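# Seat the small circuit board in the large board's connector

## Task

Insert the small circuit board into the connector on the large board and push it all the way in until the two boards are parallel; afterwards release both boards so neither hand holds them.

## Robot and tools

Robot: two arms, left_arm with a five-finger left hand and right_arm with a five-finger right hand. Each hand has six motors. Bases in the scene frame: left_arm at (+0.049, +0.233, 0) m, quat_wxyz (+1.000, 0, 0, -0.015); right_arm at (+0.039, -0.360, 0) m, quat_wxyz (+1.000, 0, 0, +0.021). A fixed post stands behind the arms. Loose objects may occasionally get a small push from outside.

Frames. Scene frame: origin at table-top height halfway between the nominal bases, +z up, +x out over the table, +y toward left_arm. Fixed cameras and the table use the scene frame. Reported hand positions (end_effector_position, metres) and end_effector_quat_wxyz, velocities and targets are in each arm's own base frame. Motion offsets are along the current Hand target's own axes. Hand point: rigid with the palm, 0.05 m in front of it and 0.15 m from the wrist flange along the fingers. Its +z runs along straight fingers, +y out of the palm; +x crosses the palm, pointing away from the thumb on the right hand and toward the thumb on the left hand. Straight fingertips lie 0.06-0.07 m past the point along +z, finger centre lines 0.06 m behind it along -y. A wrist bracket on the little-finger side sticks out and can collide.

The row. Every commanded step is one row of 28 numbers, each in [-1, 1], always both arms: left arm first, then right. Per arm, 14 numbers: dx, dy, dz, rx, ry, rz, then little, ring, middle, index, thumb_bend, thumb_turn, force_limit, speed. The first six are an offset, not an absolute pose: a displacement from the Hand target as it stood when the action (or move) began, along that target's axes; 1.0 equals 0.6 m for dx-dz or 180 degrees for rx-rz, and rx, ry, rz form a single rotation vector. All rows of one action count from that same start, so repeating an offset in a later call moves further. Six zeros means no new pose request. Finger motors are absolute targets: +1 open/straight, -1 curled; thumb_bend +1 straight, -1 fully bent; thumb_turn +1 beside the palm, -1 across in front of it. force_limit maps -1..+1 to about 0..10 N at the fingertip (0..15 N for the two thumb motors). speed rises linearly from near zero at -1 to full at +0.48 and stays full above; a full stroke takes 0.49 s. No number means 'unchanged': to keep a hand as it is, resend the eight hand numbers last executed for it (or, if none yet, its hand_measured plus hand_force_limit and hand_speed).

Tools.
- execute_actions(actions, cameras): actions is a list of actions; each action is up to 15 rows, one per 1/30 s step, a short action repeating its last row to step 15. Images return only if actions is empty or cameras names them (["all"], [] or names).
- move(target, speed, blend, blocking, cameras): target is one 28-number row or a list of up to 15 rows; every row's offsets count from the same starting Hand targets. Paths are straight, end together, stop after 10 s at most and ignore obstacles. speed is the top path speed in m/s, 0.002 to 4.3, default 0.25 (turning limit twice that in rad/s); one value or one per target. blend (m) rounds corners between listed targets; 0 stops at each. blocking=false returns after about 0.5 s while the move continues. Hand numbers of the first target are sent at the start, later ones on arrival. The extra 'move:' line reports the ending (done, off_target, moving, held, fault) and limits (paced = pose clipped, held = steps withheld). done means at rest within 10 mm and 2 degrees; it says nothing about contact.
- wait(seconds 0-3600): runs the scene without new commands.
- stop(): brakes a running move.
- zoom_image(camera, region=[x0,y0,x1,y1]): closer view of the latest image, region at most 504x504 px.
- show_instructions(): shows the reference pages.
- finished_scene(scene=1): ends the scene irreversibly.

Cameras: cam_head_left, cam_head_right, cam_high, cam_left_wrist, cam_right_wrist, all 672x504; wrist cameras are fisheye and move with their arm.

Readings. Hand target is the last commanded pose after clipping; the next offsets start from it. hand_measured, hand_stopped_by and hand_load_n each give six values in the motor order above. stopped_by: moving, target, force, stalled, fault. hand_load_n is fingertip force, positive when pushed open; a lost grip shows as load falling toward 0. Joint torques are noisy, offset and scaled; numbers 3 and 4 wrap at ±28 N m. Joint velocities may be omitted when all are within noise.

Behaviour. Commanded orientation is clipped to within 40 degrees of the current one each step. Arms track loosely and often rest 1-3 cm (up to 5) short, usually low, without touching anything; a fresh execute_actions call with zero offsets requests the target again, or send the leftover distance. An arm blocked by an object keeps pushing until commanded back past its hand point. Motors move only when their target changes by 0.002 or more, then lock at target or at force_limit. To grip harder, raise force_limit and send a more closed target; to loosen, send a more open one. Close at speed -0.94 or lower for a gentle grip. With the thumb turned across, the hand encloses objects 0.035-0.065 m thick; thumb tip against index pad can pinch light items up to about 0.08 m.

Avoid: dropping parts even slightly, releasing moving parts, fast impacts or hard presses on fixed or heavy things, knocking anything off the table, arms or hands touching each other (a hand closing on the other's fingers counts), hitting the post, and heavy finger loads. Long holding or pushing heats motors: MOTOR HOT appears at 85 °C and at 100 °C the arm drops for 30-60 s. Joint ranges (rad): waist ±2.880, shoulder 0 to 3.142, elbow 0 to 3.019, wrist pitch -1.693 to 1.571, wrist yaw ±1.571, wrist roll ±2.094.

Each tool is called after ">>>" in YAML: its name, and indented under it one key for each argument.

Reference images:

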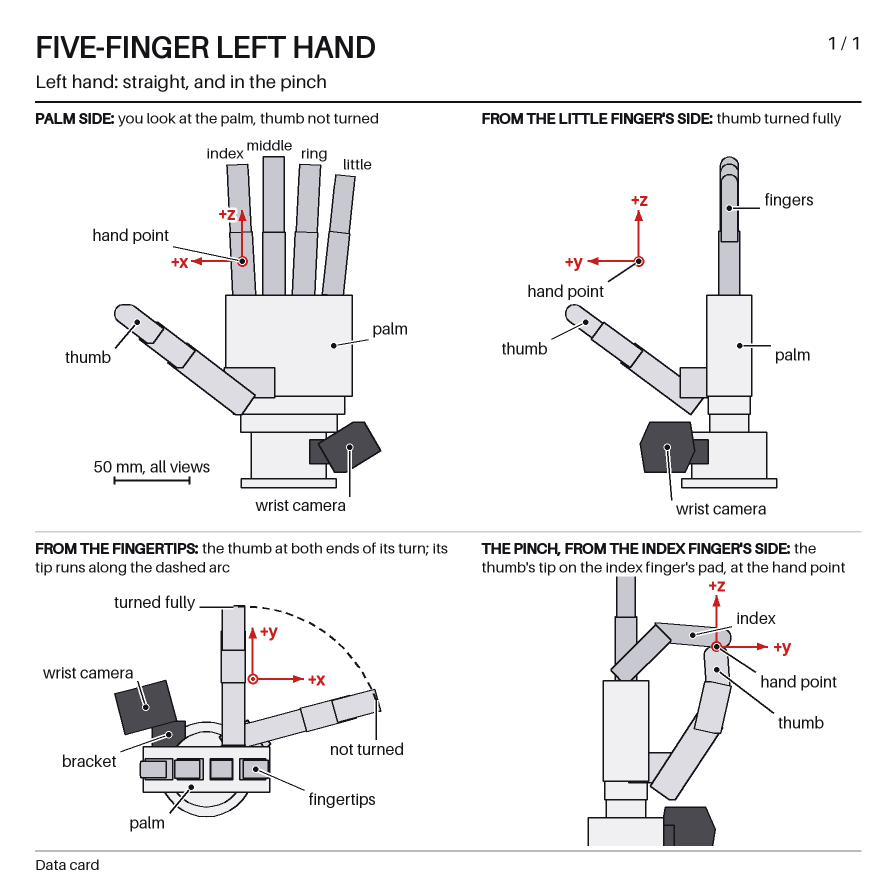

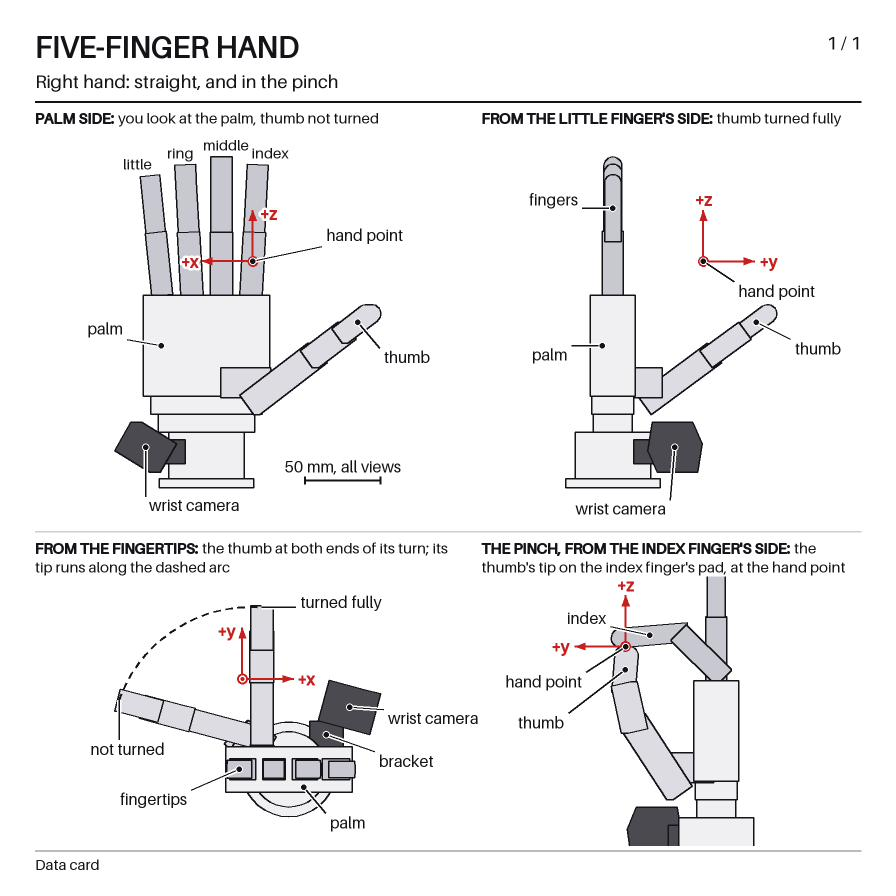

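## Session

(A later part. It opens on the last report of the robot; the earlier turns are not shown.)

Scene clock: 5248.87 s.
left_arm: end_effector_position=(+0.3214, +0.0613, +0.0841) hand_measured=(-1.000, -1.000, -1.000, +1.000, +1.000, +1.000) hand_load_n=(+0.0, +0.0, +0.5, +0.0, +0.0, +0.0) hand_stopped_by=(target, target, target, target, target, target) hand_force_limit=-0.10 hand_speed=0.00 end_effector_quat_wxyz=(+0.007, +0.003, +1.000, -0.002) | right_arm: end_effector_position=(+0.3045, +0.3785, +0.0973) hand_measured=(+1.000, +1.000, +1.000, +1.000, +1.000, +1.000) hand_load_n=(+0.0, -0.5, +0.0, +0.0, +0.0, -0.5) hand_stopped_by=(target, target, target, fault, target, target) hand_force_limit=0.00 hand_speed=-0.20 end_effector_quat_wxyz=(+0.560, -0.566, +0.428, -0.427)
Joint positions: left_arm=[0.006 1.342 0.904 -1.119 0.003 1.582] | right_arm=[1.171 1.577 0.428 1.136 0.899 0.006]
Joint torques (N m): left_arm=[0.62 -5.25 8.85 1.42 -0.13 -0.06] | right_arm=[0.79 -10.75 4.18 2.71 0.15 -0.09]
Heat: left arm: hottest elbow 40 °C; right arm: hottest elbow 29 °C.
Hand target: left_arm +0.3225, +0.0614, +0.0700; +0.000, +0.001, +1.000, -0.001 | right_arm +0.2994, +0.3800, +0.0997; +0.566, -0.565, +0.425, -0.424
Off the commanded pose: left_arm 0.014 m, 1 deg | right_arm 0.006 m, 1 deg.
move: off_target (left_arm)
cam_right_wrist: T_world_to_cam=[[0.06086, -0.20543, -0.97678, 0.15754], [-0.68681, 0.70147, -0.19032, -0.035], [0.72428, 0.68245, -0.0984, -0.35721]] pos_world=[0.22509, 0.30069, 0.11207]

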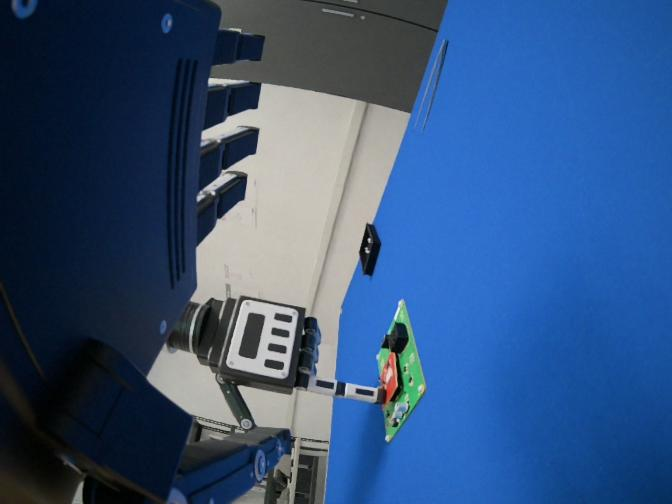

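>>> move:
  target: [-0.005,0.0,0.0167,0,0,0,-1,-1,-1,1,1,1,-0.1,0.0,0,0,0,0,0,0,1,1,1,1,1,1,0,-0.2]
  speed: 0.04
  cameras: ["cam_right_wrist"]

>>> zoom_image:
  camera: "cam_right_wrist"
  region: [365, 340, 425, 410]

Scene clock: 5264.17 s.
left_arm: end_effector_position=(+0.3218, +0.0613, +0.0834) hand_measured=(-1.000, -1.000, -1.000, +1.000, +1.000, +1.000) hand_load_n=(+0.0, +0.0, +0.0, +0.0, +0.0, +0.0) hand_stopped_by=(target, target, target, target, target, target) hand_force_limit=-0.10 hand_speed=0.00 end_effector_quat_wxyz=(+0.007, +0.003, +1.000, -0.002) | right_arm: end_effector_position=(+0.3045, +0.3785, +0.0973) hand_measured=(+1.000, +1.000, +1.000, +1.000, +1.000, +1.000) hand_load_n=(+0.0, +0.0, +0.0, +0.0, +0.0, +0.0) hand_stopped_by=(target, target, target, fault, target, target) hand_force_limit=0.00 hand_speed=-0.20 end_effector_quat_wxyz=(+0.560, -0.566, +0.428, -0.427)
Joint positions: left_arm=[0.006 1.344 0.904 -1.117 0.003 1.582] | right_arm=[1.171 1.577 0.428 1.136 0.899 0.006]
Joint torques (N m): left_arm=[0.62 -4.07 7.73 2.54 -0.1 -0.04] | right_arm=[0.44 -10.52 4.19 2.76 0.16 -0.11]
Heat: left arm: hottest elbow 40 °C; right arm: hottest elbow 29 °C.
Hand target: left_arm +0.3255, +0.0614, +0.0600; +0.000, +0.001, +1.000, -0.001 | right_arm +0.2994, +0.3800, +0.0997; +0.566, -0.565, +0.425, -0.424
Off the commanded pose: left_arm 0.024 m, 1 deg | right_arm 0.006 m, 1 deg.
move: off_target (left_arm)
cam_right_wrist: T_world_to_cam=[[0.06086, -0.20543, -0.97678, 0.15754], [-0.68681, 0.70147, -0.19032, -0.035], [0.72428, 0.68245, -0.0984, -0.35721]] pos_world=[0.22509, 0.30069, 0.11207]

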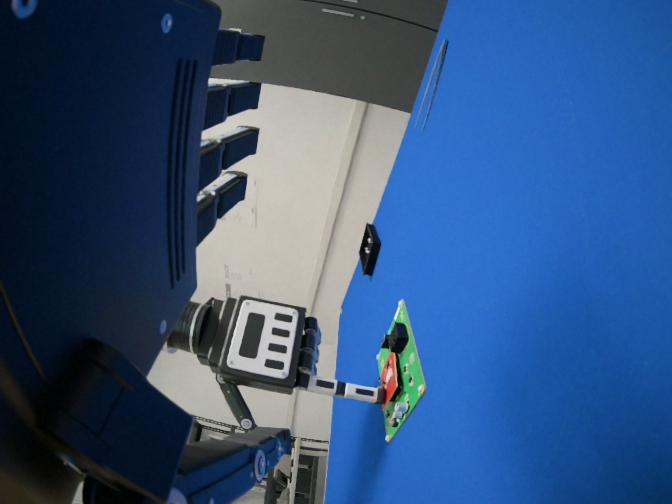

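Scaled by 7.200 from the camera's image (finer frame: 960x720).

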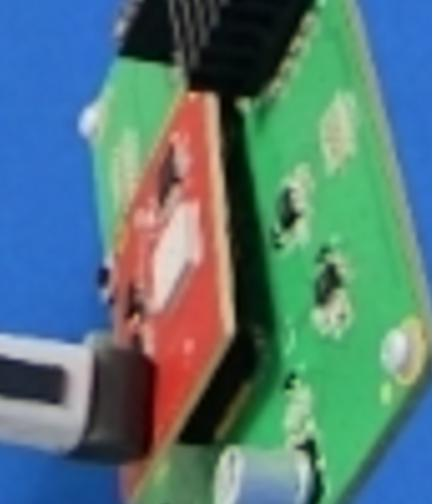

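>>> move:
  target:
    - [0.0092,0,-0.1167,0,0,0,-1,-1,-1,1,1,1,-0.1,0.0,0,0,0,0,0,0,1,1,1,1,1,1,0,-0.2]
    - [0.11,-0.132,-0.133,0,0,-0.613,-1,-1,-1,1,1,1,-0.1,0.0,0,0,0,0,0,0,1,1,1,1,1,1,0,-0.2]
    - [0.11,-0.132,-0.1,0,0,-0.613,-1,-1,-1,1,1,1,-0.1,0.0,0,0,0,0,0,0,1,1,1,1,1,1,0,-0.2]
  speed: [0.12,0.25,0.1]
  blend: [0.01,0.0,0.0]
  cameras: ["cam_right_wrist","cam_left_wrist"]

>>> zoom_image:
  camera: "cam_right_wrist"
  region: [365, 340, 425, 410]

Scene clock: 5311.00 s.
left_arm: end_effector_position=(+0.2617, -0.0188, +0.1271) hand_measured=(-1.000, -1.000, -1.000, +1.000, +1.000, +1.000) hand_load_n=(+0.0, +0.0, +0.0, +0.0, +0.0, +0.0) hand_stopped_by=(target, target, target, target, target, target) hand_force_limit=-0.10 hand_speed=0.00 end_effector_quat_wxyz=(-0.002, +0.816, -0.579, +0.005) | right_arm: end_effector_position=(+0.3045, +0.3785, +0.0973) hand_measured=(+1.000, +1.000, +1.000, +1.000, +1.000, +1.000) hand_load_n=(+0.0, +0.0, +0.0, +0.0, +0.0, +0.0) hand_stopped_by=(target, target, target, fault, target, target) hand_force_limit=0.00 hand_speed=-0.20 end_effector_quat_wxyz=(+0.560, -0.566, +0.428, -0.427)
Joint positions: left_arm=[0.101 1.184 0.888 -1.266 0.004 -0.235] | right_arm=[1.171 1.577 0.428 1.136 0.899 0.006]
Joint torques (N m): left_arm=[0.73 -5.42 8.69 0.99 -0.1 -0.07] | right_arm=[0.44 -10.29 4.22 2.8 0.14 -0.07]
Heat: left arm: hottest elbow 40 °C; right arm: hottest elbow 28 °C.
Hand target: left_arm +0.2595, -0.0177, +0.1202; +0.001, +0.820, -0.572, +0.000 | right_arm +0.2994, +0.3800, +0.0997; +0.566, -0.565, +0.425, -0.424
Off the commanded pose: left_arm 0.007 m, 1 deg | right_arm 0.006 m, 1 deg.
move: done
cam_left_wrist: T_world_to_cam=[[0.99766, 0.05494, -0.0406, -0.24976], [0.06812, -0.84461, 0.53103, -0.10614], [-0.00512, -0.53256, -0.84638, 0.21619]] pos_world=[0.25752, 0.03921, 0.2292]
cam_right_wrist: T_world_to_cam=[[0.06086, -0.20543, -0.97678, 0.15754], [-0.68681, 0.70147, -0.19032, -0.035], [0.72428, 0.68245, -0.0984, -0.35721]] pos_world=[0.22509, 0.30069, 0.11207]
Images, in order (width x height): cam_left_wrist 672x504, cam_right_wrist 672x504.

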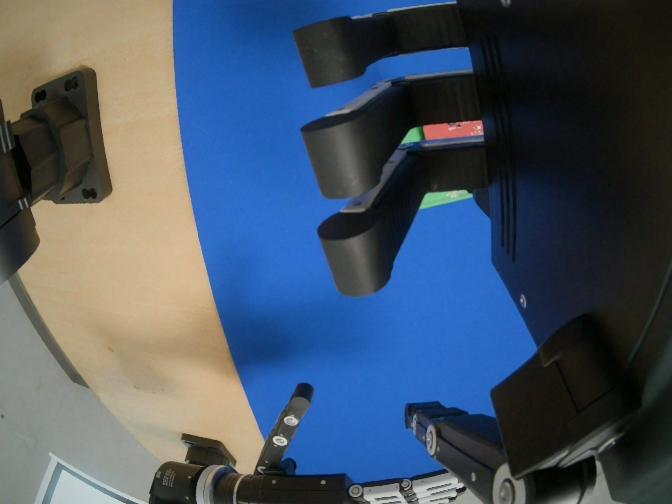

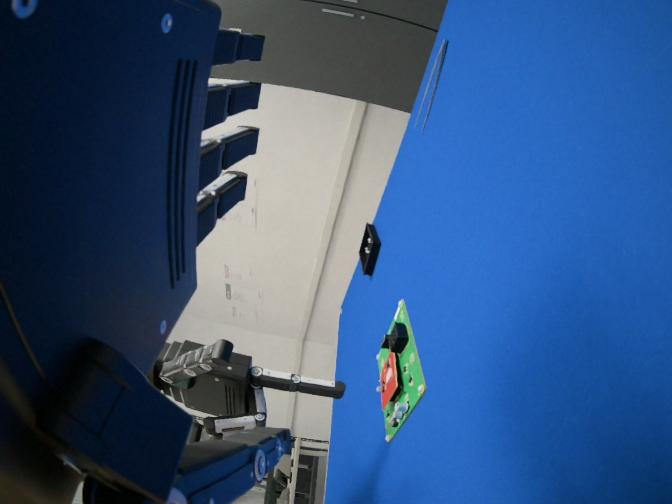

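Scaled by 7.200 from the camera's image (finer frame: 960x720).

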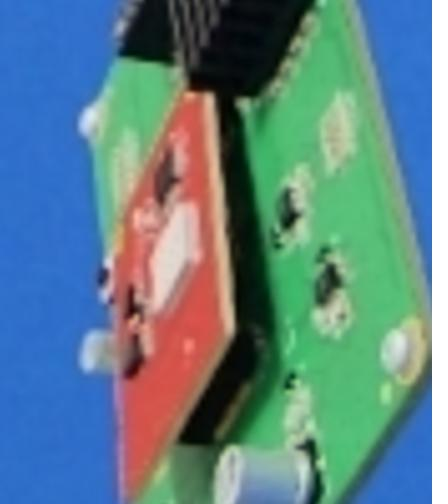

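>>> move:
  target: [-0.0017,-0.0008,0.065,0,0,0,-1,-1,-1,1,1,1,-0.1,0.0,0,0,0,0,0,0,1,1,1,1,1,1,0,-0.2]
  speed: 0.06
  cameras: ["cam_right_wrist","cam_left_wrist"]

>>> zoom_image:
  camera: "cam_right_wrist"
  region: [355, 330, 425, 420]

Scene clock: 5358.83 s.
left_arm: end_effector_position=(+0.2628, -0.0182, +0.0900) hand_measured=(-1.000, -1.000, -1.000, +1.000, +1.000, +1.000) hand_load_n=(+0.0, +0.0, +0.0, +0.0, +0.0, +0.0) hand_stopped_by=(target, target, target, target, target, target) hand_force_limit=-0.10 hand_speed=0.00 end_effector_quat_wxyz=(-0.004, +0.816, -0.578, +0.008) | right_arm: end_effector_position=(+0.3045, +0.3785, +0.0973) hand_measured=(+1.000, +1.000, +1.000, +1.000, +1.000, +1.000) hand_load_n=(+0.0, +0.0, +0.0, +0.0, +0.0, +0.0) hand_stopped_by=(target, target, target, fault, target, target) hand_force_limit=0.00 hand_speed=-0.20 end_effector_quat_wxyz=(+0.560, -0.566, +0.428, -0.427)
Joint positions: left_arm=[0.103 1.219 0.814 -1.148 0.004 -0.235] | right_arm=[1.171 1.577 0.428 1.136 0.899 0.006]
Joint torques (N m): left_arm=[0.56 -4.37 8.25 0.92 -0.13 -0.08] | right_arm=[0.73 -10.29 4.26 2.73 0.13 -0.1]
Heat: left arm: hottest elbow 39 °C; right arm: hottest elbow 28 °C.
Hand target: left_arm +0.2595, -0.0166, +0.0811; +0.001, +0.820, -0.572, +0.000 | right_arm +0.2994, +0.3800, +0.0997; +0.566, -0.565, +0.425, -0.424
Off the commanded pose: left_arm 0.010 m, 1 deg | right_arm 0.006 m, 1 deg.
move: done
cam_left_wrist: T_world_to_cam=[[0.99786, 0.05687, -0.03231, -0.25321], [0.06535, -0.84498, 0.5308, -0.08517], [0.00289, -0.53177, -0.84688, 0.18311]] pos_world=[0.2577, 0.03981, 0.1921]
cam_right_wrist: T_world_to_cam=[[0.06086, -0.20543, -0.97678, 0.15754], [-0.68681, 0.70147, -0.19032, -0.035], [0.72428, 0.68245, -0.0984, -0.35721]] pos_world=[0.22509, 0.30069, 0.11207]
Images, in order (width x height): cam_left_wrist 672x504, cam_right_wrist 672x504.

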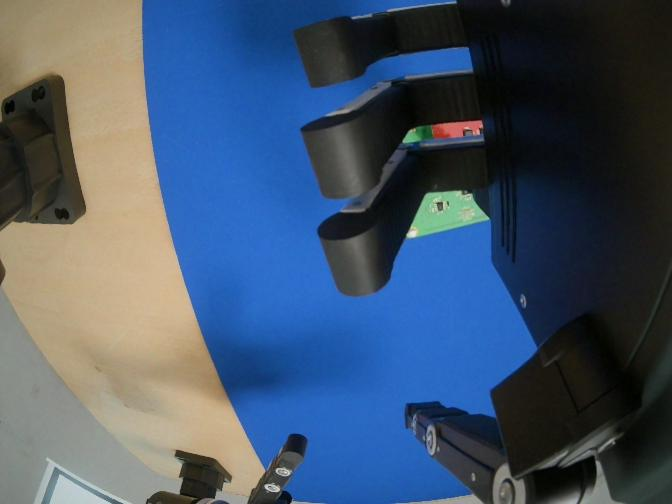

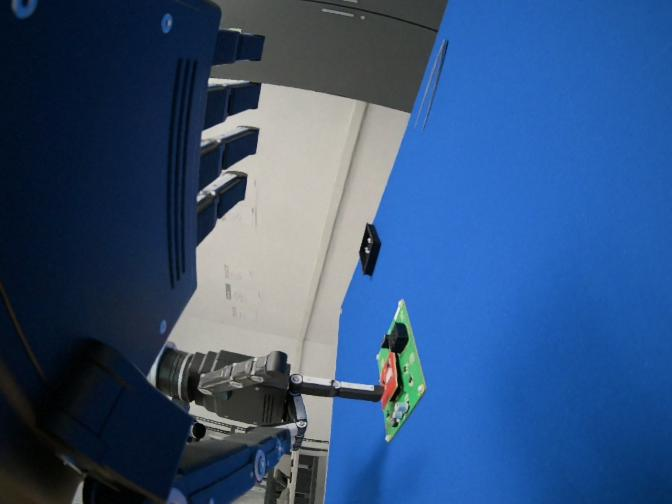

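Scaled by 5.600 from the camera's image (finer frame: 960x720).

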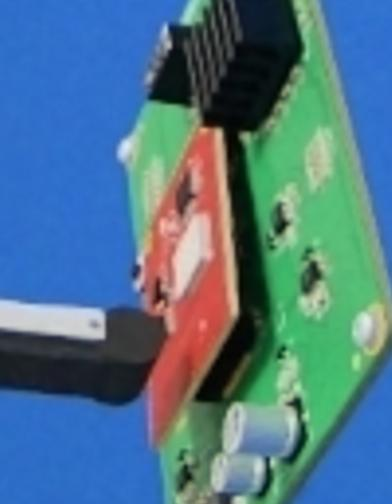

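>>> move:
  target: [-0.0017,0.0017,0.0183,0,0,0,-1,-1,-1,1,1,1,-0.1,0.0,0,0,0,0,0,0,1,1,1,1,1,1,0,-0.2]
  speed: 0.05
  cameras: ["cam_right_wrist"]

>>> zoom_image:
  camera: "cam_right_wrist"
  region: [355, 330, 425, 420]

Scene clock: 5365.97 s.
left_arm: end_effector_position=(+0.2635, -0.0175, +0.0837) hand_measured=(-1.000, -1.000, -1.000, +1.000, +1.000, +1.000) hand_load_n=(+0.0, +0.0, +0.0, -1.5, +0.0, +0.0) hand_stopped_by=(target, target, target, target, target, target) hand_force_limit=-0.10 hand_speed=0.00 end_effector_quat_wxyz=(-0.007, +0.817, -0.577, +0.011) | right_arm: end_effector_position=(+0.3045, +0.3785, +0.0973) hand_measured=(+1.000, +1.000, +1.000, +1.000, +1.000, +1.000) hand_load_n=(+0.0, +0.0, +0.0, +0.0, +0.0, -0.5) hand_stopped_by=(target, target, target, fault, target, target) hand_force_limit=0.00 hand_speed=-0.20 end_effector_quat_wxyz=(+0.560, -0.566, +0.428, -0.427)
Joint positions: left_arm=[0.105 1.223 0.8 -1.123 0.004 -0.235] | right_arm=[1.171 1.577 0.428 1.136 0.899 0.006]
Joint torques (N m): left_arm=[0.15 -5.25 7.79 1.11 -0.11 -0.06] | right_arm=[0.38 -10.52 4.25 2.71 0.17 -0.08]
Heat: left arm: hottest elbow 39 °C; right arm: hottest elbow 28 °C.
Hand target: left_arm +0.2583, -0.0160, +0.0702; +0.001, +0.820, -0.572, +0.000 | right_arm +0.2994, +0.3800, +0.0997; +0.566, -0.565, +0.425, -0.424
Off the commanded pose: left_arm 0.015 m, 2 deg | right_arm 0.006 m, 1 deg.
move: off_target (left_arm)
cam_right_wrist: T_world_to_cam=[[0.06086, -0.20543, -0.97678, 0.15754], [-0.68681, 0.70147, -0.19032, -0.035], [0.72428, 0.68245, -0.0984, -0.35721]] pos_world=[0.22509, 0.30069, 0.11207]

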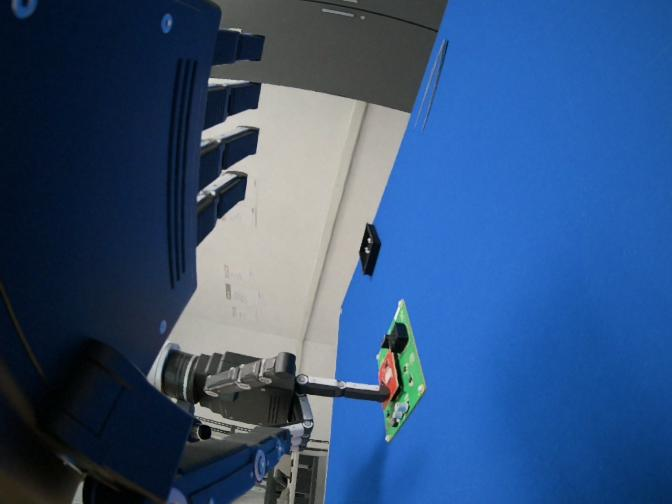

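Scaled by 5.600 from the camera's image (finer frame: 960x720).

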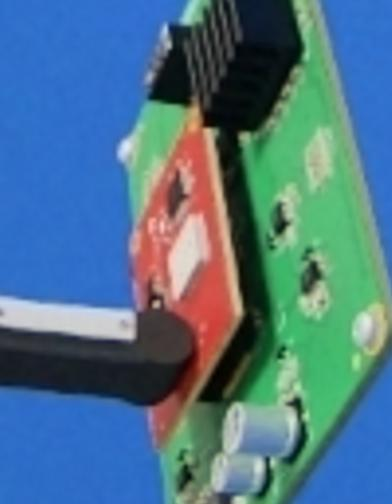

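>>> move:
  target: [0,0,0.02,0,0,0,-1,-1,-1,1,1,1,-0.1,0.0,0,0,0,0,0,0,1,1,1,1,1,1,0,-0.2]
  speed: 0.05
  cameras: ["cam_right_wrist"]

>>> zoom_image:
  camera: "cam_right_wrist"
  region: [355, 330, 425, 420]

Scene clock: 5373.10 s.
left_arm: end_effector_position=(+0.2635, -0.0175, +0.0821) hand_measured=(-1.000, -1.000, -1.000, +1.000, +1.000, +1.000) hand_load_n=(+0.0, +0.0, +0.5, -6.5, +0.0, +0.0) hand_stopped_by=(target, target, target, target, target, target) hand_force_limit=-0.10 hand_speed=0.00 end_effector_quat_wxyz=(-0.007, +0.817, -0.577, +0.012) | right_arm: end_effector_position=(+0.3045, +0.3785, +0.0973) hand_measured=(+1.000, +1.000, +1.000, +1.000, +1.000, +1.000) hand_load_n=(+0.0, +0.0, +0.0, +0.0, +0.0, -0.5) hand_stopped_by=(target, target, target, fault, target, target) hand_force_limit=0.00 hand_speed=-0.20 end_effector_quat_wxyz=(+0.560, -0.566, +0.428, -0.427)
Joint positions: left_arm=[0.106 1.223 0.795 -1.116 0.004 -0.235] | right_arm=[1.171 1.577 0.428 1.136 0.899 0.006]
Joint torques (N m): left_arm=[-0.21 -3.02 6.11 2.48 -0.08 -0.04] | right_arm=[0.44 -10.46 4.19 2.69 0.13 -0.11]
Heat: left arm: hottest elbow 39 °C; right arm: hottest elbow 28 °C.
Hand target: left_arm +0.2583, -0.0160, +0.0582; +0.001, +0.820, -0.572, +0.000 | right_arm +0.2994, +0.3800, +0.0997; +0.566, -0.565, +0.425, -0.424
Off the commanded pose: left_arm 0.024 m, 2 deg | right_arm 0.006 m, 1 deg.
move: off_target (left_arm)
cam_right_wrist: T_world_to_cam=[[0.06086, -0.20543, -0.97678, 0.15754], [-0.68681, 0.70147, -0.19032, -0.035], [0.72428, 0.68245, -0.0984, -0.35721]] pos_world=[0.22509, 0.30069, 0.11207]

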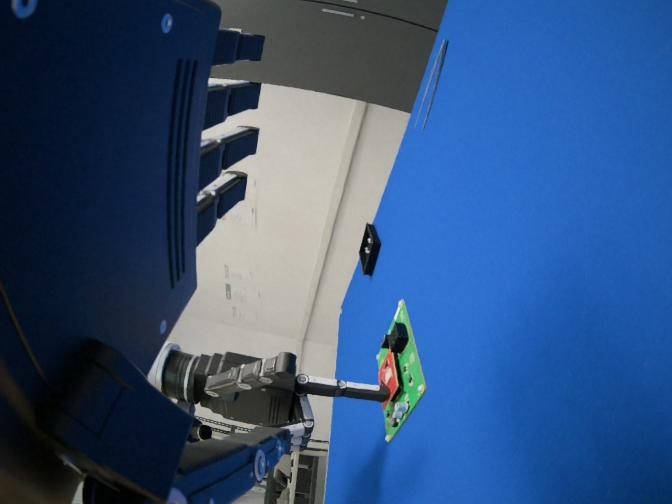

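Scaled by 5.600 from the camera's image (finer frame: 960x720).

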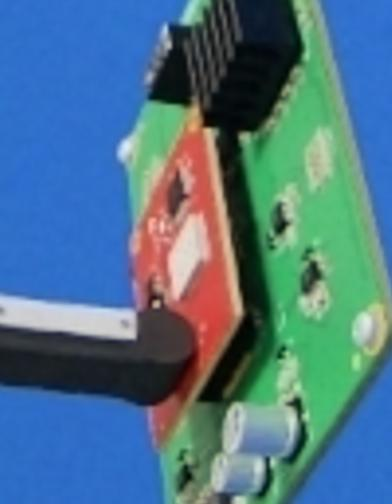

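>>> move:
  target: [0,0,0.02,0,0,0,-1,-1,-1,1,1,1,-0.1,0.0,0,0,0,0,0,0,1,1,1,1,1,1,0,-0.2]
  speed: 0.05
  cameras: ["cam_right_wrist"]

>>> zoom_image:
  camera: "cam_right_wrist"
  region: [365, 340, 425, 410]

Scene clock: 5382.80 s.
left_arm: end_effector_position=(+0.2627, -0.0174, +0.0803) hand_measured=(-1.000, -1.000, -1.000, +1.000, +1.000, +1.000) hand_load_n=(-0.5, +0.0, +0.0, -10.0, +0.0, +0.0) hand_stopped_by=(target, target, target, target, target, target) hand_force_limit=-0.10 hand_speed=0.00 end_effector_quat_wxyz=(-0.010, +0.816, -0.578, +0.016) | right_arm: end_effector_position=(+0.3045, +0.3785, +0.0973) hand_measured=(+1.000, +1.000, +1.000, +1.000, +1.000, +1.000) hand_load_n=(+0.0, +0.0, +0.0, +0.0, +0.0, +0.0) hand_stopped_by=(target, target, target, fault, target, target) hand_force_limit=0.00 hand_speed=-0.20 end_effector_quat_wxyz=(+0.560, -0.566, +0.428, -0.427)
Joint positions: left_arm=[0.107 1.216 0.785 -1.104 0.006 -0.231] | right_arm=[1.171 1.577 0.428 1.136 0.899 0.006]
Joint torques (N m): left_arm=[0.21 -1.14 5.08 3.15 -0.22 -0.11] | right_arm=[0.56 -10.29 4.29 2.74 0.14 -0.1]
Heat: left arm: hottest elbow 38 °C; right arm: hottest elbow 28 °C.
Hand target: left_arm +0.2581, -0.0161, +0.0461; +0.001, +0.820, -0.572, +0.000 | right_arm +0.2994, +0.3800, +0.0997; +0.566, -0.565, +0.425, -0.424
Off the commanded pose: left_arm 0.034 m, 2 deg | right_arm 0.006 m, 1 deg.
move: off_target (left_arm)
cam_right_wrist: T_world_to_cam=[[0.06086, -0.20543, -0.97678, 0.15754], [-0.68681, 0.70147, -0.19032, -0.035], [0.72428, 0.68245, -0.0984, -0.35721]] pos_world=[0.22509, 0.30069, 0.11207]

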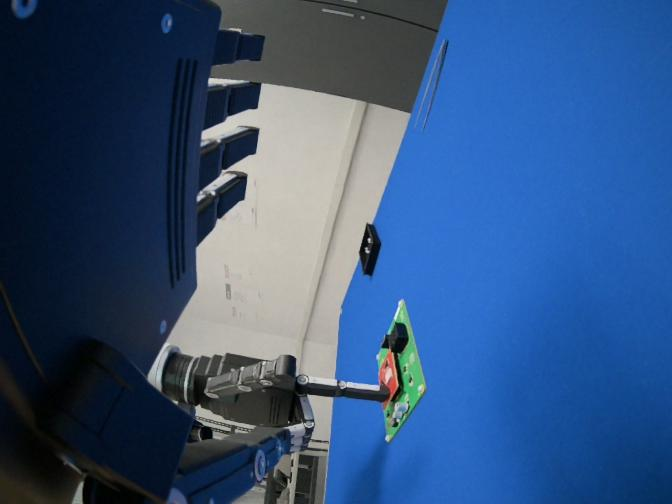

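Scaled by 7.200 from the camera's image (finer frame: 960x720).

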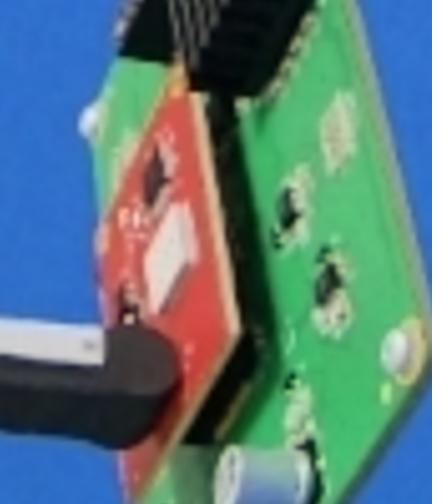

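>>> move:
  target: [0.0009,-0.0023,0.02,-0.0149,-0.0055,0,-1,-1,-1,1,1,1,-0.1,0.0,0,0,0,0,0,0,1,1,1,1,1,1,0,-0.2]
  speed: 0.05
  cameras: ["cam_right_wrist"]

>>> zoom_image:
  camera: "cam_right_wrist"
  region: [365, 340, 425, 410]

Scene clock: 5398.90 s.
left_arm: end_effector_position=(+0.2623, -0.0173, +0.0786) hand_measured=(-1.000, -1.000, -1.000, +0.998, +1.000, +1.000) hand_load_n=(+0.0, +0.0, +0.0, -12.5, +0.0, +0.0) hand_stopped_by=(target, target, target, target, target, target) hand_force_limit=-0.10 hand_speed=0.00 end_effector_quat_wxyz=(-0.008, +0.815, -0.579, +0.013) | right_arm: end_effector_position=(+0.3045, +0.3785, +0.0973) hand_measured=(+1.000, +1.000, +1.000, +1.000, +1.000, +1.000) hand_load_n=(+0.0, +0.0, +0.0, +0.0, +0.0, +0.0) hand_stopped_by=(target, target, target, fault, target, target) hand_force_limit=0.00 hand_speed=-0.20 end_effector_quat_wxyz=(+0.560, -0.566, +0.428, -0.427)
Joint positions: left_arm=[0.107 1.223 0.785 -1.103 0.006 -0.229] | right_arm=[1.171 1.577 0.428 1.136 0.899 0.006]
Joint torques (N m): left_arm=[0.67 3.72 6.27 2.97 -0.36 -0.18] | right_arm=[0.38 -10.29 4.22 2.71 0.14 -0.07]
Heat: left arm: hottest elbow 38 °C; right arm: hottest elbow 28 °C.
Hand target: left_arm +0.2596, -0.0161, +0.0341; +0.015, +0.820, -0.572, -0.020 | right_arm +0.2994, +0.3800, +0.0997; +0.566, -0.565, +0.425, -0.424
Off the commanded pose: left_arm 0.045 m, 5 deg | right_arm 0.006 m, 1 deg.
move: off_target (left_arm)
cam_right_wrist: T_world_to_cam=[[0.06086, -0.20543, -0.97678, 0.15754], [-0.68681, 0.70147, -0.19032, -0.035], [0.72428, 0.68245, -0.0984, -0.35721]] pos_world=[0.22509, 0.30069, 0.11207]

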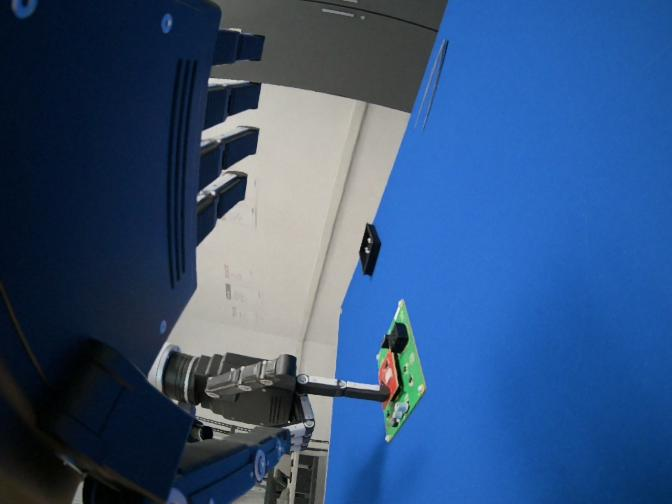

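Scaled by 7.200 from the camera's image (finer frame: 960x720).

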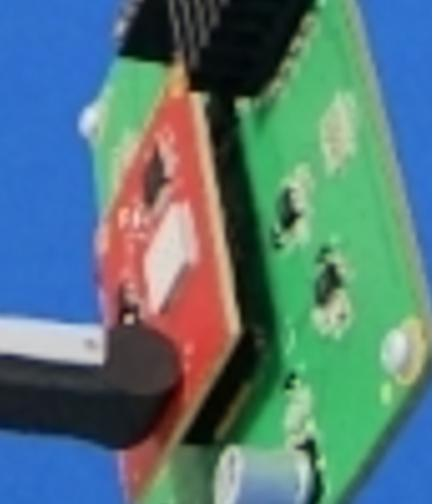

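>>> move:
  target:
    - [0,0,-0.0717,0,0,0,-1,-1,-1,1,1,1,-0.1,0.0,0,0,0,0,0,0,1,1,1,1,1,1,0,-0.2]
    - [0,0,-0.1,0.0149,0.0055,0,-1,-1,-1,1,1,1,-0.1,0.0,0,0,0,0,0,0,1,1,1,1,1,1,0,-0.2]
    - [0,0,-0.18,0.0149,0.0055,0,-1,-1,-1,1,1,1,-0.1,0.0,0,0,0,0,0,0,1,1,1,1,1,1,0,-0.2]
  speed: [0.06,0.06,0.15]
  cameras: ["cam_right_wrist"]

>>> zoom_image:
  camera: "cam_right_wrist"
  region: [365, 340, 425, 410]

Scene clock: 5452.50 s.
left_arm: end_effector_position=(+0.2489, -0.0186, +0.1257) hand_measured=(-1.000, -1.000, -1.000, +1.000, +1.000, +1.000) hand_load_n=(+0.0, +0.0, +0.5, +0.0, +0.0, +0.0) hand_stopped_by=(target, target, target, target, target, target) hand_force_limit=-0.10 hand_speed=0.00 end_effector_quat_wxyz=(+0.015, +0.817, -0.576, -0.014) | right_arm: end_effector_position=(+0.3045, +0.3785, +0.0973) hand_measured=(+1.000, +1.000, +1.000, +1.000, +1.000, +1.000) hand_load_n=(+0.0, +0.0, +0.0, +0.0, +0.0, -0.5) hand_stopped_by=(target, target, target, fault, target, target) hand_force_limit=0.00 hand_speed=-0.20 end_effector_quat_wxyz=(+0.560, -0.566, +0.428, -0.427)
Joint positions: left_arm=[0.107 1.19 0.881 -1.304 0.004 -0.234] | right_arm=[1.171 1.577 0.428 1.136 0.899 0.006]
Joint torques (N m): left_arm=[0.03 -6.18 14.24 -0.06 -0.09 -0.08] | right_arm=[0.56 -10.17 4.31 2.73 0.13 -0.11]
Heat: left arm: hottest elbow 38 °C; right arm: hottest elbow 28 °C.
Hand target: left_arm +0.2652, -0.0160, +0.1421; +0.001, +0.820, -0.572, +0.000 | right_arm +0.2994, +0.3800, +0.0997; +0.566, -0.565, +0.425, -0.424
Off the commanded pose: left_arm 0.023 m, 2 deg | right_arm 0.006 m, 1 deg.
move: off_target (left_arm)
cam_right_wrist: T_world_to_cam=[[0.06086, -0.20543, -0.97678, 0.15754], [-0.68681, 0.70147, -0.19032, -0.035], [0.72428, 0.68245, -0.0984, -0.35721]] pos_world=[0.22509, 0.30069, 0.11207]

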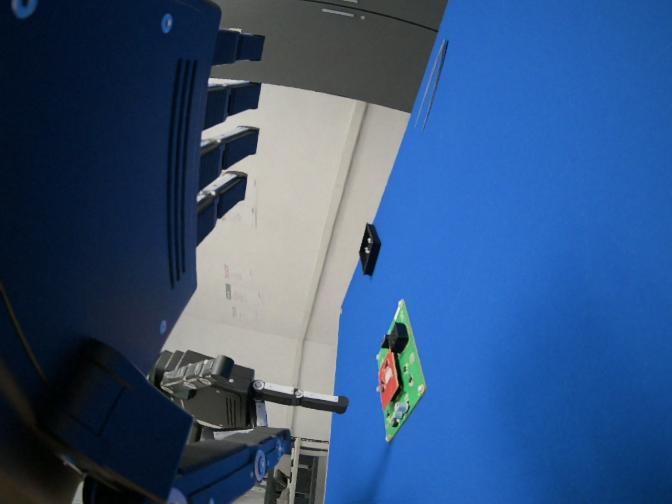

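Scaled by 7.200 from the camera's image (finer frame: 960x720).

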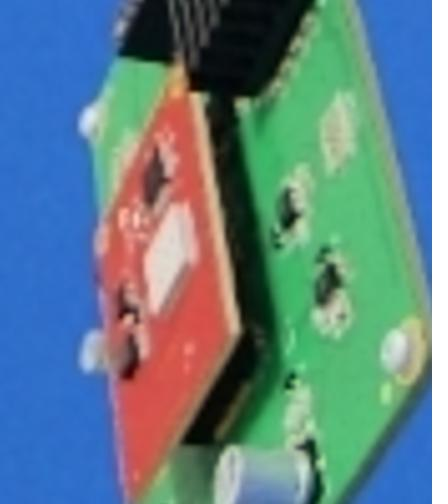

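>>> move:
  target:
    - [0,0,-0.2132,0,0,0,-1,-1,-1,1,1,1,-0.1,0.0,0,0,0,0,0,0,1,1,1,1,1,1,0,-0.2]
    - [0,0,-0.2132,0,0,0,-1,-1,-1,1,1,1,-0.1,0.0,-0.1747,0,0.1158,0,-0.3466,0,1,1,1,1,1,1,0,-0.2]
    - [0,0,-0.2132,0,0,0,-1,-1,-1,1,1,1,-0.1,0.0,-0.2723,0.1495,0.1443,0,-0.3466,0,1,1,1,1,1,1,0,-0.2]
  speed: [0.15,0.25,0.12]
  blend: 0.01
  cameras: ["cam_right_wrist"]

>>> zoom_image:
  camera: "cam_right_wrist"
  region: [310, 120, 400, 270]

>>> zoom_image:
  camera: "cam_right_wrist"
  region: [330, 210, 370, 250]

Scene clock: 5464.83 s.
left_arm: end_effector_position=(+0.2533, -0.0182, +0.2518) hand_measured=(-1.000, -1.000, -1.000, +1.000, +1.000, +1.000) hand_load_n=(+0.0, +0.0, +0.0, +0.0, +0.0, +0.0) hand_stopped_by=(target, target, target, target, target, target) hand_force_limit=-0.10 hand_speed=0.00 end_effector_quat_wxyz=(+0.016, +0.817, -0.576, -0.015) | right_arm: end_effector_position=(+0.3359, +0.5509, +0.0095) hand_measured=(+1.000, +1.000, +1.000, +1.000, +1.000, +1.000) hand_load_n=(+0.0, +0.0, +0.0, -0.5, +0.0, -0.5) hand_stopped_by=(target, target, target, fault, target, target) hand_force_limit=0.00 hand_speed=-0.20 end_effector_quat_wxyz=(+0.697, -0.709, +0.080, -0.067)
Joint positions: left_arm=[0.107 1.155 1.189 -1.648 0.004 -0.234] | right_arm=[0.828 2.079 0.893 1.164 -0.535 0.006]
Joint torques (N m): left_arm=[0.67 -5.25 15.61 -0.01 -0.05 -0.06] | right_arm=[0.5 -16.26 6.3 2.99 0.12 -0.1]
Heat: left arm: hottest elbow 41 °C; right arm: hottest elbow 28 °C.
Hand target: left_arm +0.2652, -0.0158, +0.2699; +0.001, +0.820, -0.572, +0.000 | right_arm +0.3370, +0.5611, +0.0101; +0.704, -0.703, +0.071, -0.070
Off the commanded pose: left_arm 0.022 m, 3 deg | right_arm 0.010 m, 2 deg.
move: off_target (left_arm)
cam_right_wrist: T_world_to_cam=[[0.18835, -0.04636, -0.98101, -0.02508], [-0.94346, -0.28598, -0.16763, 0.47885], [-0.27278, 0.95711, -0.0976, -0.32264]] pos_world=[0.36849, 0.44459, 0.02418]

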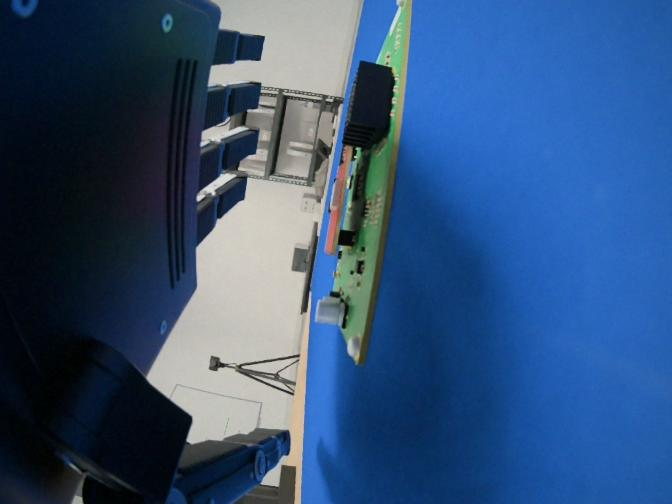

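Scaled by 3.360 from the camera's image (finer frame: 960x720).

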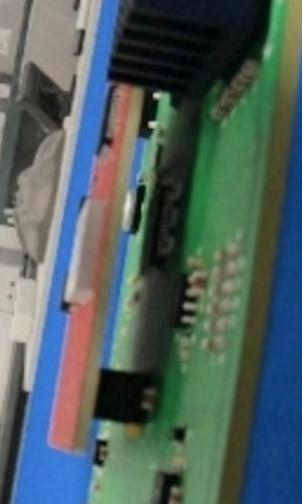

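Scaled by 12.600 from the camera's image (finer frame: 960x720).

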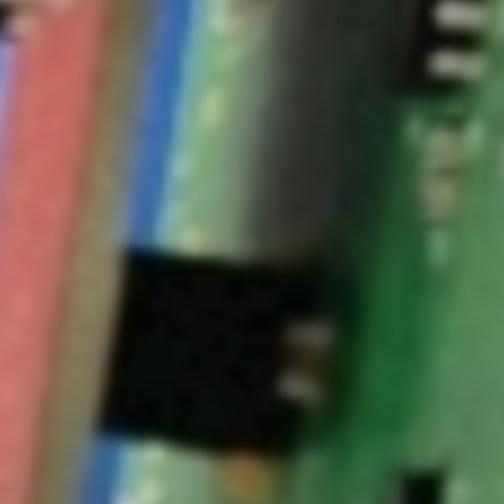

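>>> zoom_image:
  camera: "cam_right_wrist"
  region: [330, 135, 400, 205]

>>> zoom_image:
  camera: "cam_right_wrist"
  region: [320, 200, 390, 270]

Scaled by 7.200 from the camera's image (finer frame: 960x720).

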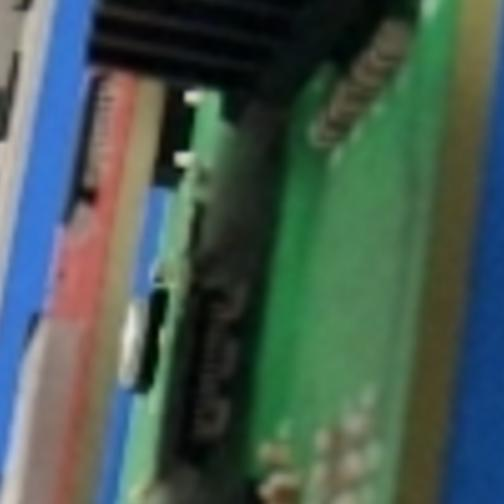

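Scaled by 7.200 from the camera's image (finer frame: 960x720).

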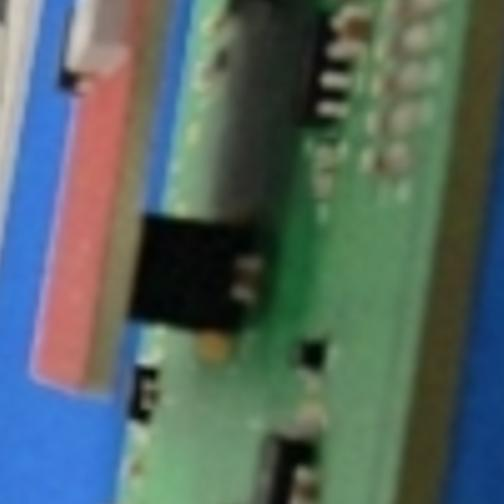

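>>> move:
  target:
    - [0,0,0,0,0,0,-1,-1,-1,1,1,1,-0.1,0.0,-0.0356,0,0.068,0,0,0,1,1,1,1,1,1,0,-0.2]
    - [0,0,0,0,0,0,-1,-1,-1,1,1,1,-0.1,0.0,-0.0356,0.014,0.068,0,0,0,1,1,1,1,1,1,0,-0.2]
  speed: 0.08
  cameras: ["cam_right_wrist"]

>>> zoom_image:
  camera: "cam_right_wrist"
  region: [280, 120, 400, 280]

Scene clock: 5536.33 s.
left_arm: end_effector_position=(+0.2533, -0.0182, +0.2518) hand_measured=(-1.000, -1.000, -1.000, +1.000, +1.000, +1.000) hand_load_n=(+0.0, +0.0, +0.0, +0.0, +0.0, +0.0) hand_stopped_by=(target, target, target, target, target, target) hand_force_limit=-0.10 hand_speed=0.00 end_effector_quat_wxyz=(+0.016, +0.817, -0.576, -0.015) | right_arm: end_effector_position=(+0.3238, +0.5960, +0.0056) hand_measured=(+1.000, +1.000, +1.000, +1.000, +1.000, +1.000) hand_load_n=(+0.0, +0.0, +0.0, +0.0, +0.0, -0.5) hand_stopped_by=(target, target, target, fault, target, target) hand_force_limit=0.00 hand_speed=-0.20 end_effector_quat_wxyz=(+0.701, -0.705, +0.076, -0.069)
Joint positions: left_arm=[0.107 1.155 1.189 -1.648 0.004 -0.234] | right_arm=[0.905 2.126 0.975 1.144 -0.459 0.006]
Joint torques (N m): left_arm=[1.08 -5.42 15.58 -0.02 -0.11 -0.06] | right_arm=[0.56 -17.14 6.8 2.58 0.13 -0.1]
Heat: left arm: hottest elbow 51 °C; right arm: hottest elbow 29 °C.
Hand target: left_arm +0.2652, -0.0158, +0.2699; +0.001, +0.820, -0.572, +0.000 | right_arm +0.3241, +0.6052, +0.0015; +0.704, -0.704, +0.071, -0.070
Off the commanded pose: left_arm 0.022 m, 3 deg | right_arm 0.010 m, 1 deg.
move: done
cam_right_wrist: T_world_to_cam=[[0.19787, -0.03641, -0.97955, -0.03352], [-0.94136, -0.28568, -0.17954, 0.47896], [-0.2733, 0.95763, -0.09081, -0.36964]] pos_world=[0.35649, 0.48958, 0.01959]

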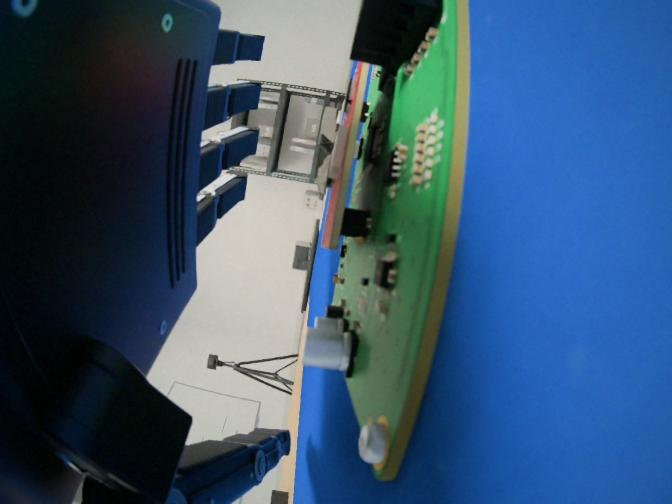

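Scaled by 3.150 from the camera's image (finer frame: 960x720).

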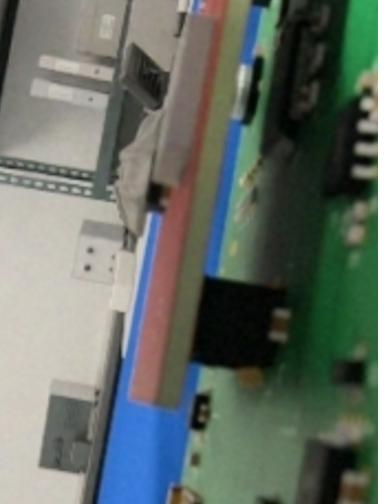

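>>> zoom_image:
  camera: "cam_right_wrist"
  region: [330, 200, 380, 250]

>>> zoom_image:
  camera: "cam_right_wrist"
  region: [335, 60, 405, 160]

Scaled by 10.080 from the camera's image (finer frame: 960x720).

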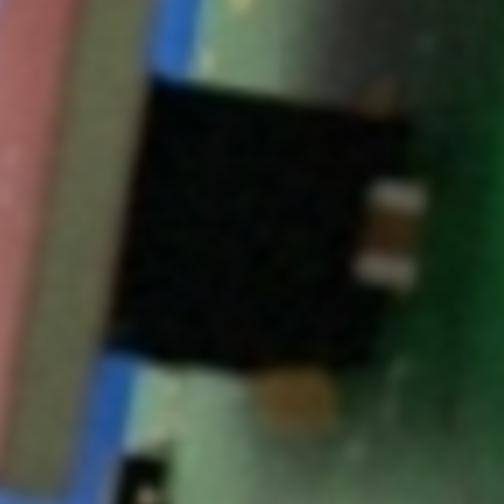

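Scaled by 5.040 from the camera's image (finer frame: 960x720).

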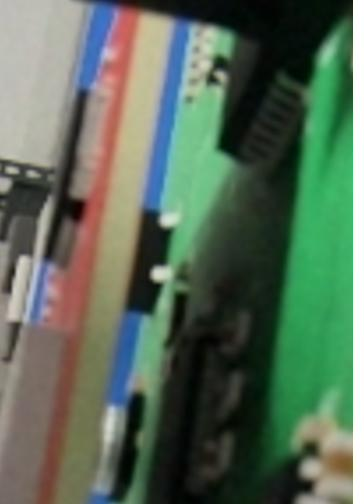

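>>> move:
  target:
    - [0,0,0,0,0,0,-1,-1,-1,1,1,1,-0.1,0.0,0,-0.15,0,0,0,0,1,1,1,1,1,1,0,-0.2]
    - [0,0,0,0,0,0,-1,-1,-1,1,1,1,-0.1,0.0,0.0336,-0.1635,-0.3762,0,0.3466,0,1,1,1,1,1,1,0,-0.2]
  speed: [0.12,0.2]
  blend: 0.01
  cameras: ["cam_right_wrist"]

>>> zoom_image:
  camera: "cam_right_wrist"
  region: [365, 340, 425, 410]

Scene clock: 5588.80 s.
left_arm: end_effector_position=(+0.2533, -0.0182, +0.2518) hand_measured=(-1.000, -1.000, -1.000, +1.000, +1.000, +1.000) hand_load_n=(+0.0, +0.0, +0.0, +0.0, +0.0, +0.0) hand_stopped_by=(target, target, target, target, target, target) hand_force_limit=-0.10 hand_speed=0.00 end_effector_quat_wxyz=(+0.016, +0.817, -0.576, -0.015) | right_arm: end_effector_position=(+0.3045, +0.3787, +0.0971) hand_measured=(+1.000, +1.000, +1.000, +1.000, +1.000, +1.000) hand_load_n=(+0.0, +0.0, +0.0, -0.5, +0.0, +0.0) hand_stopped_by=(target, target, target, fault, target, target) hand_force_limit=0.00 hand_speed=-0.20 end_effector_quat_wxyz=(+0.560, -0.566, +0.428, -0.427)
Joint positions: left_arm=[0.107 1.155 1.189 -1.648 0.004 -0.234] | right_arm=[1.171 1.578 0.429 1.136 0.899 0.006]
Joint torques (N m): left_arm=[1.14 -5.83 15.62 -0.09 -0.07 -0.05] | right_arm=[0.62 -10.46 4.19 2.77 0.15 -0.1]
Heat: left arm: hottest elbow 54 °C; right arm: hottest shoulder 28 °C.
Hand target: left_arm +0.2652, -0.0158, +0.2699; +0.001, +0.820, -0.572, +0.000 | right_arm +0.2992, +0.3801, +0.0997; +0.566, -0.565, +0.425, -0.424
Off the commanded pose: left_arm 0.022 m, 3 deg | right_arm 0.006 m, 1 deg.
move: done
cam_right_wrist: T_world_to_cam=[[0.06066, -0.20578, -0.97672, 0.15763], [-0.68686, 0.7014, -0.19043, -0.03518], [0.72425, 0.68242, -0.0988, -0.35722]] pos_world=[0.22499, 0.30089, 0.11197]

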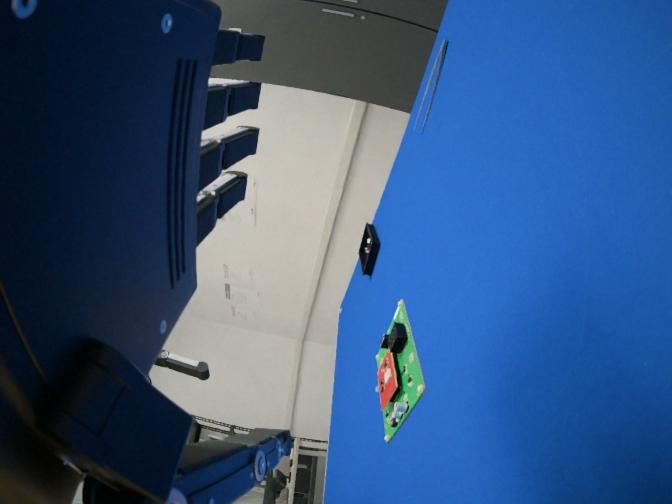

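Scaled by 7.200 from the camera's image (finer frame: 960x720).

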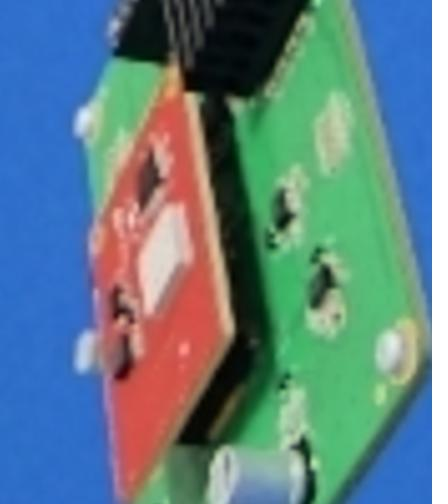

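>>> finished_scene:

The scene is finished: the task was done.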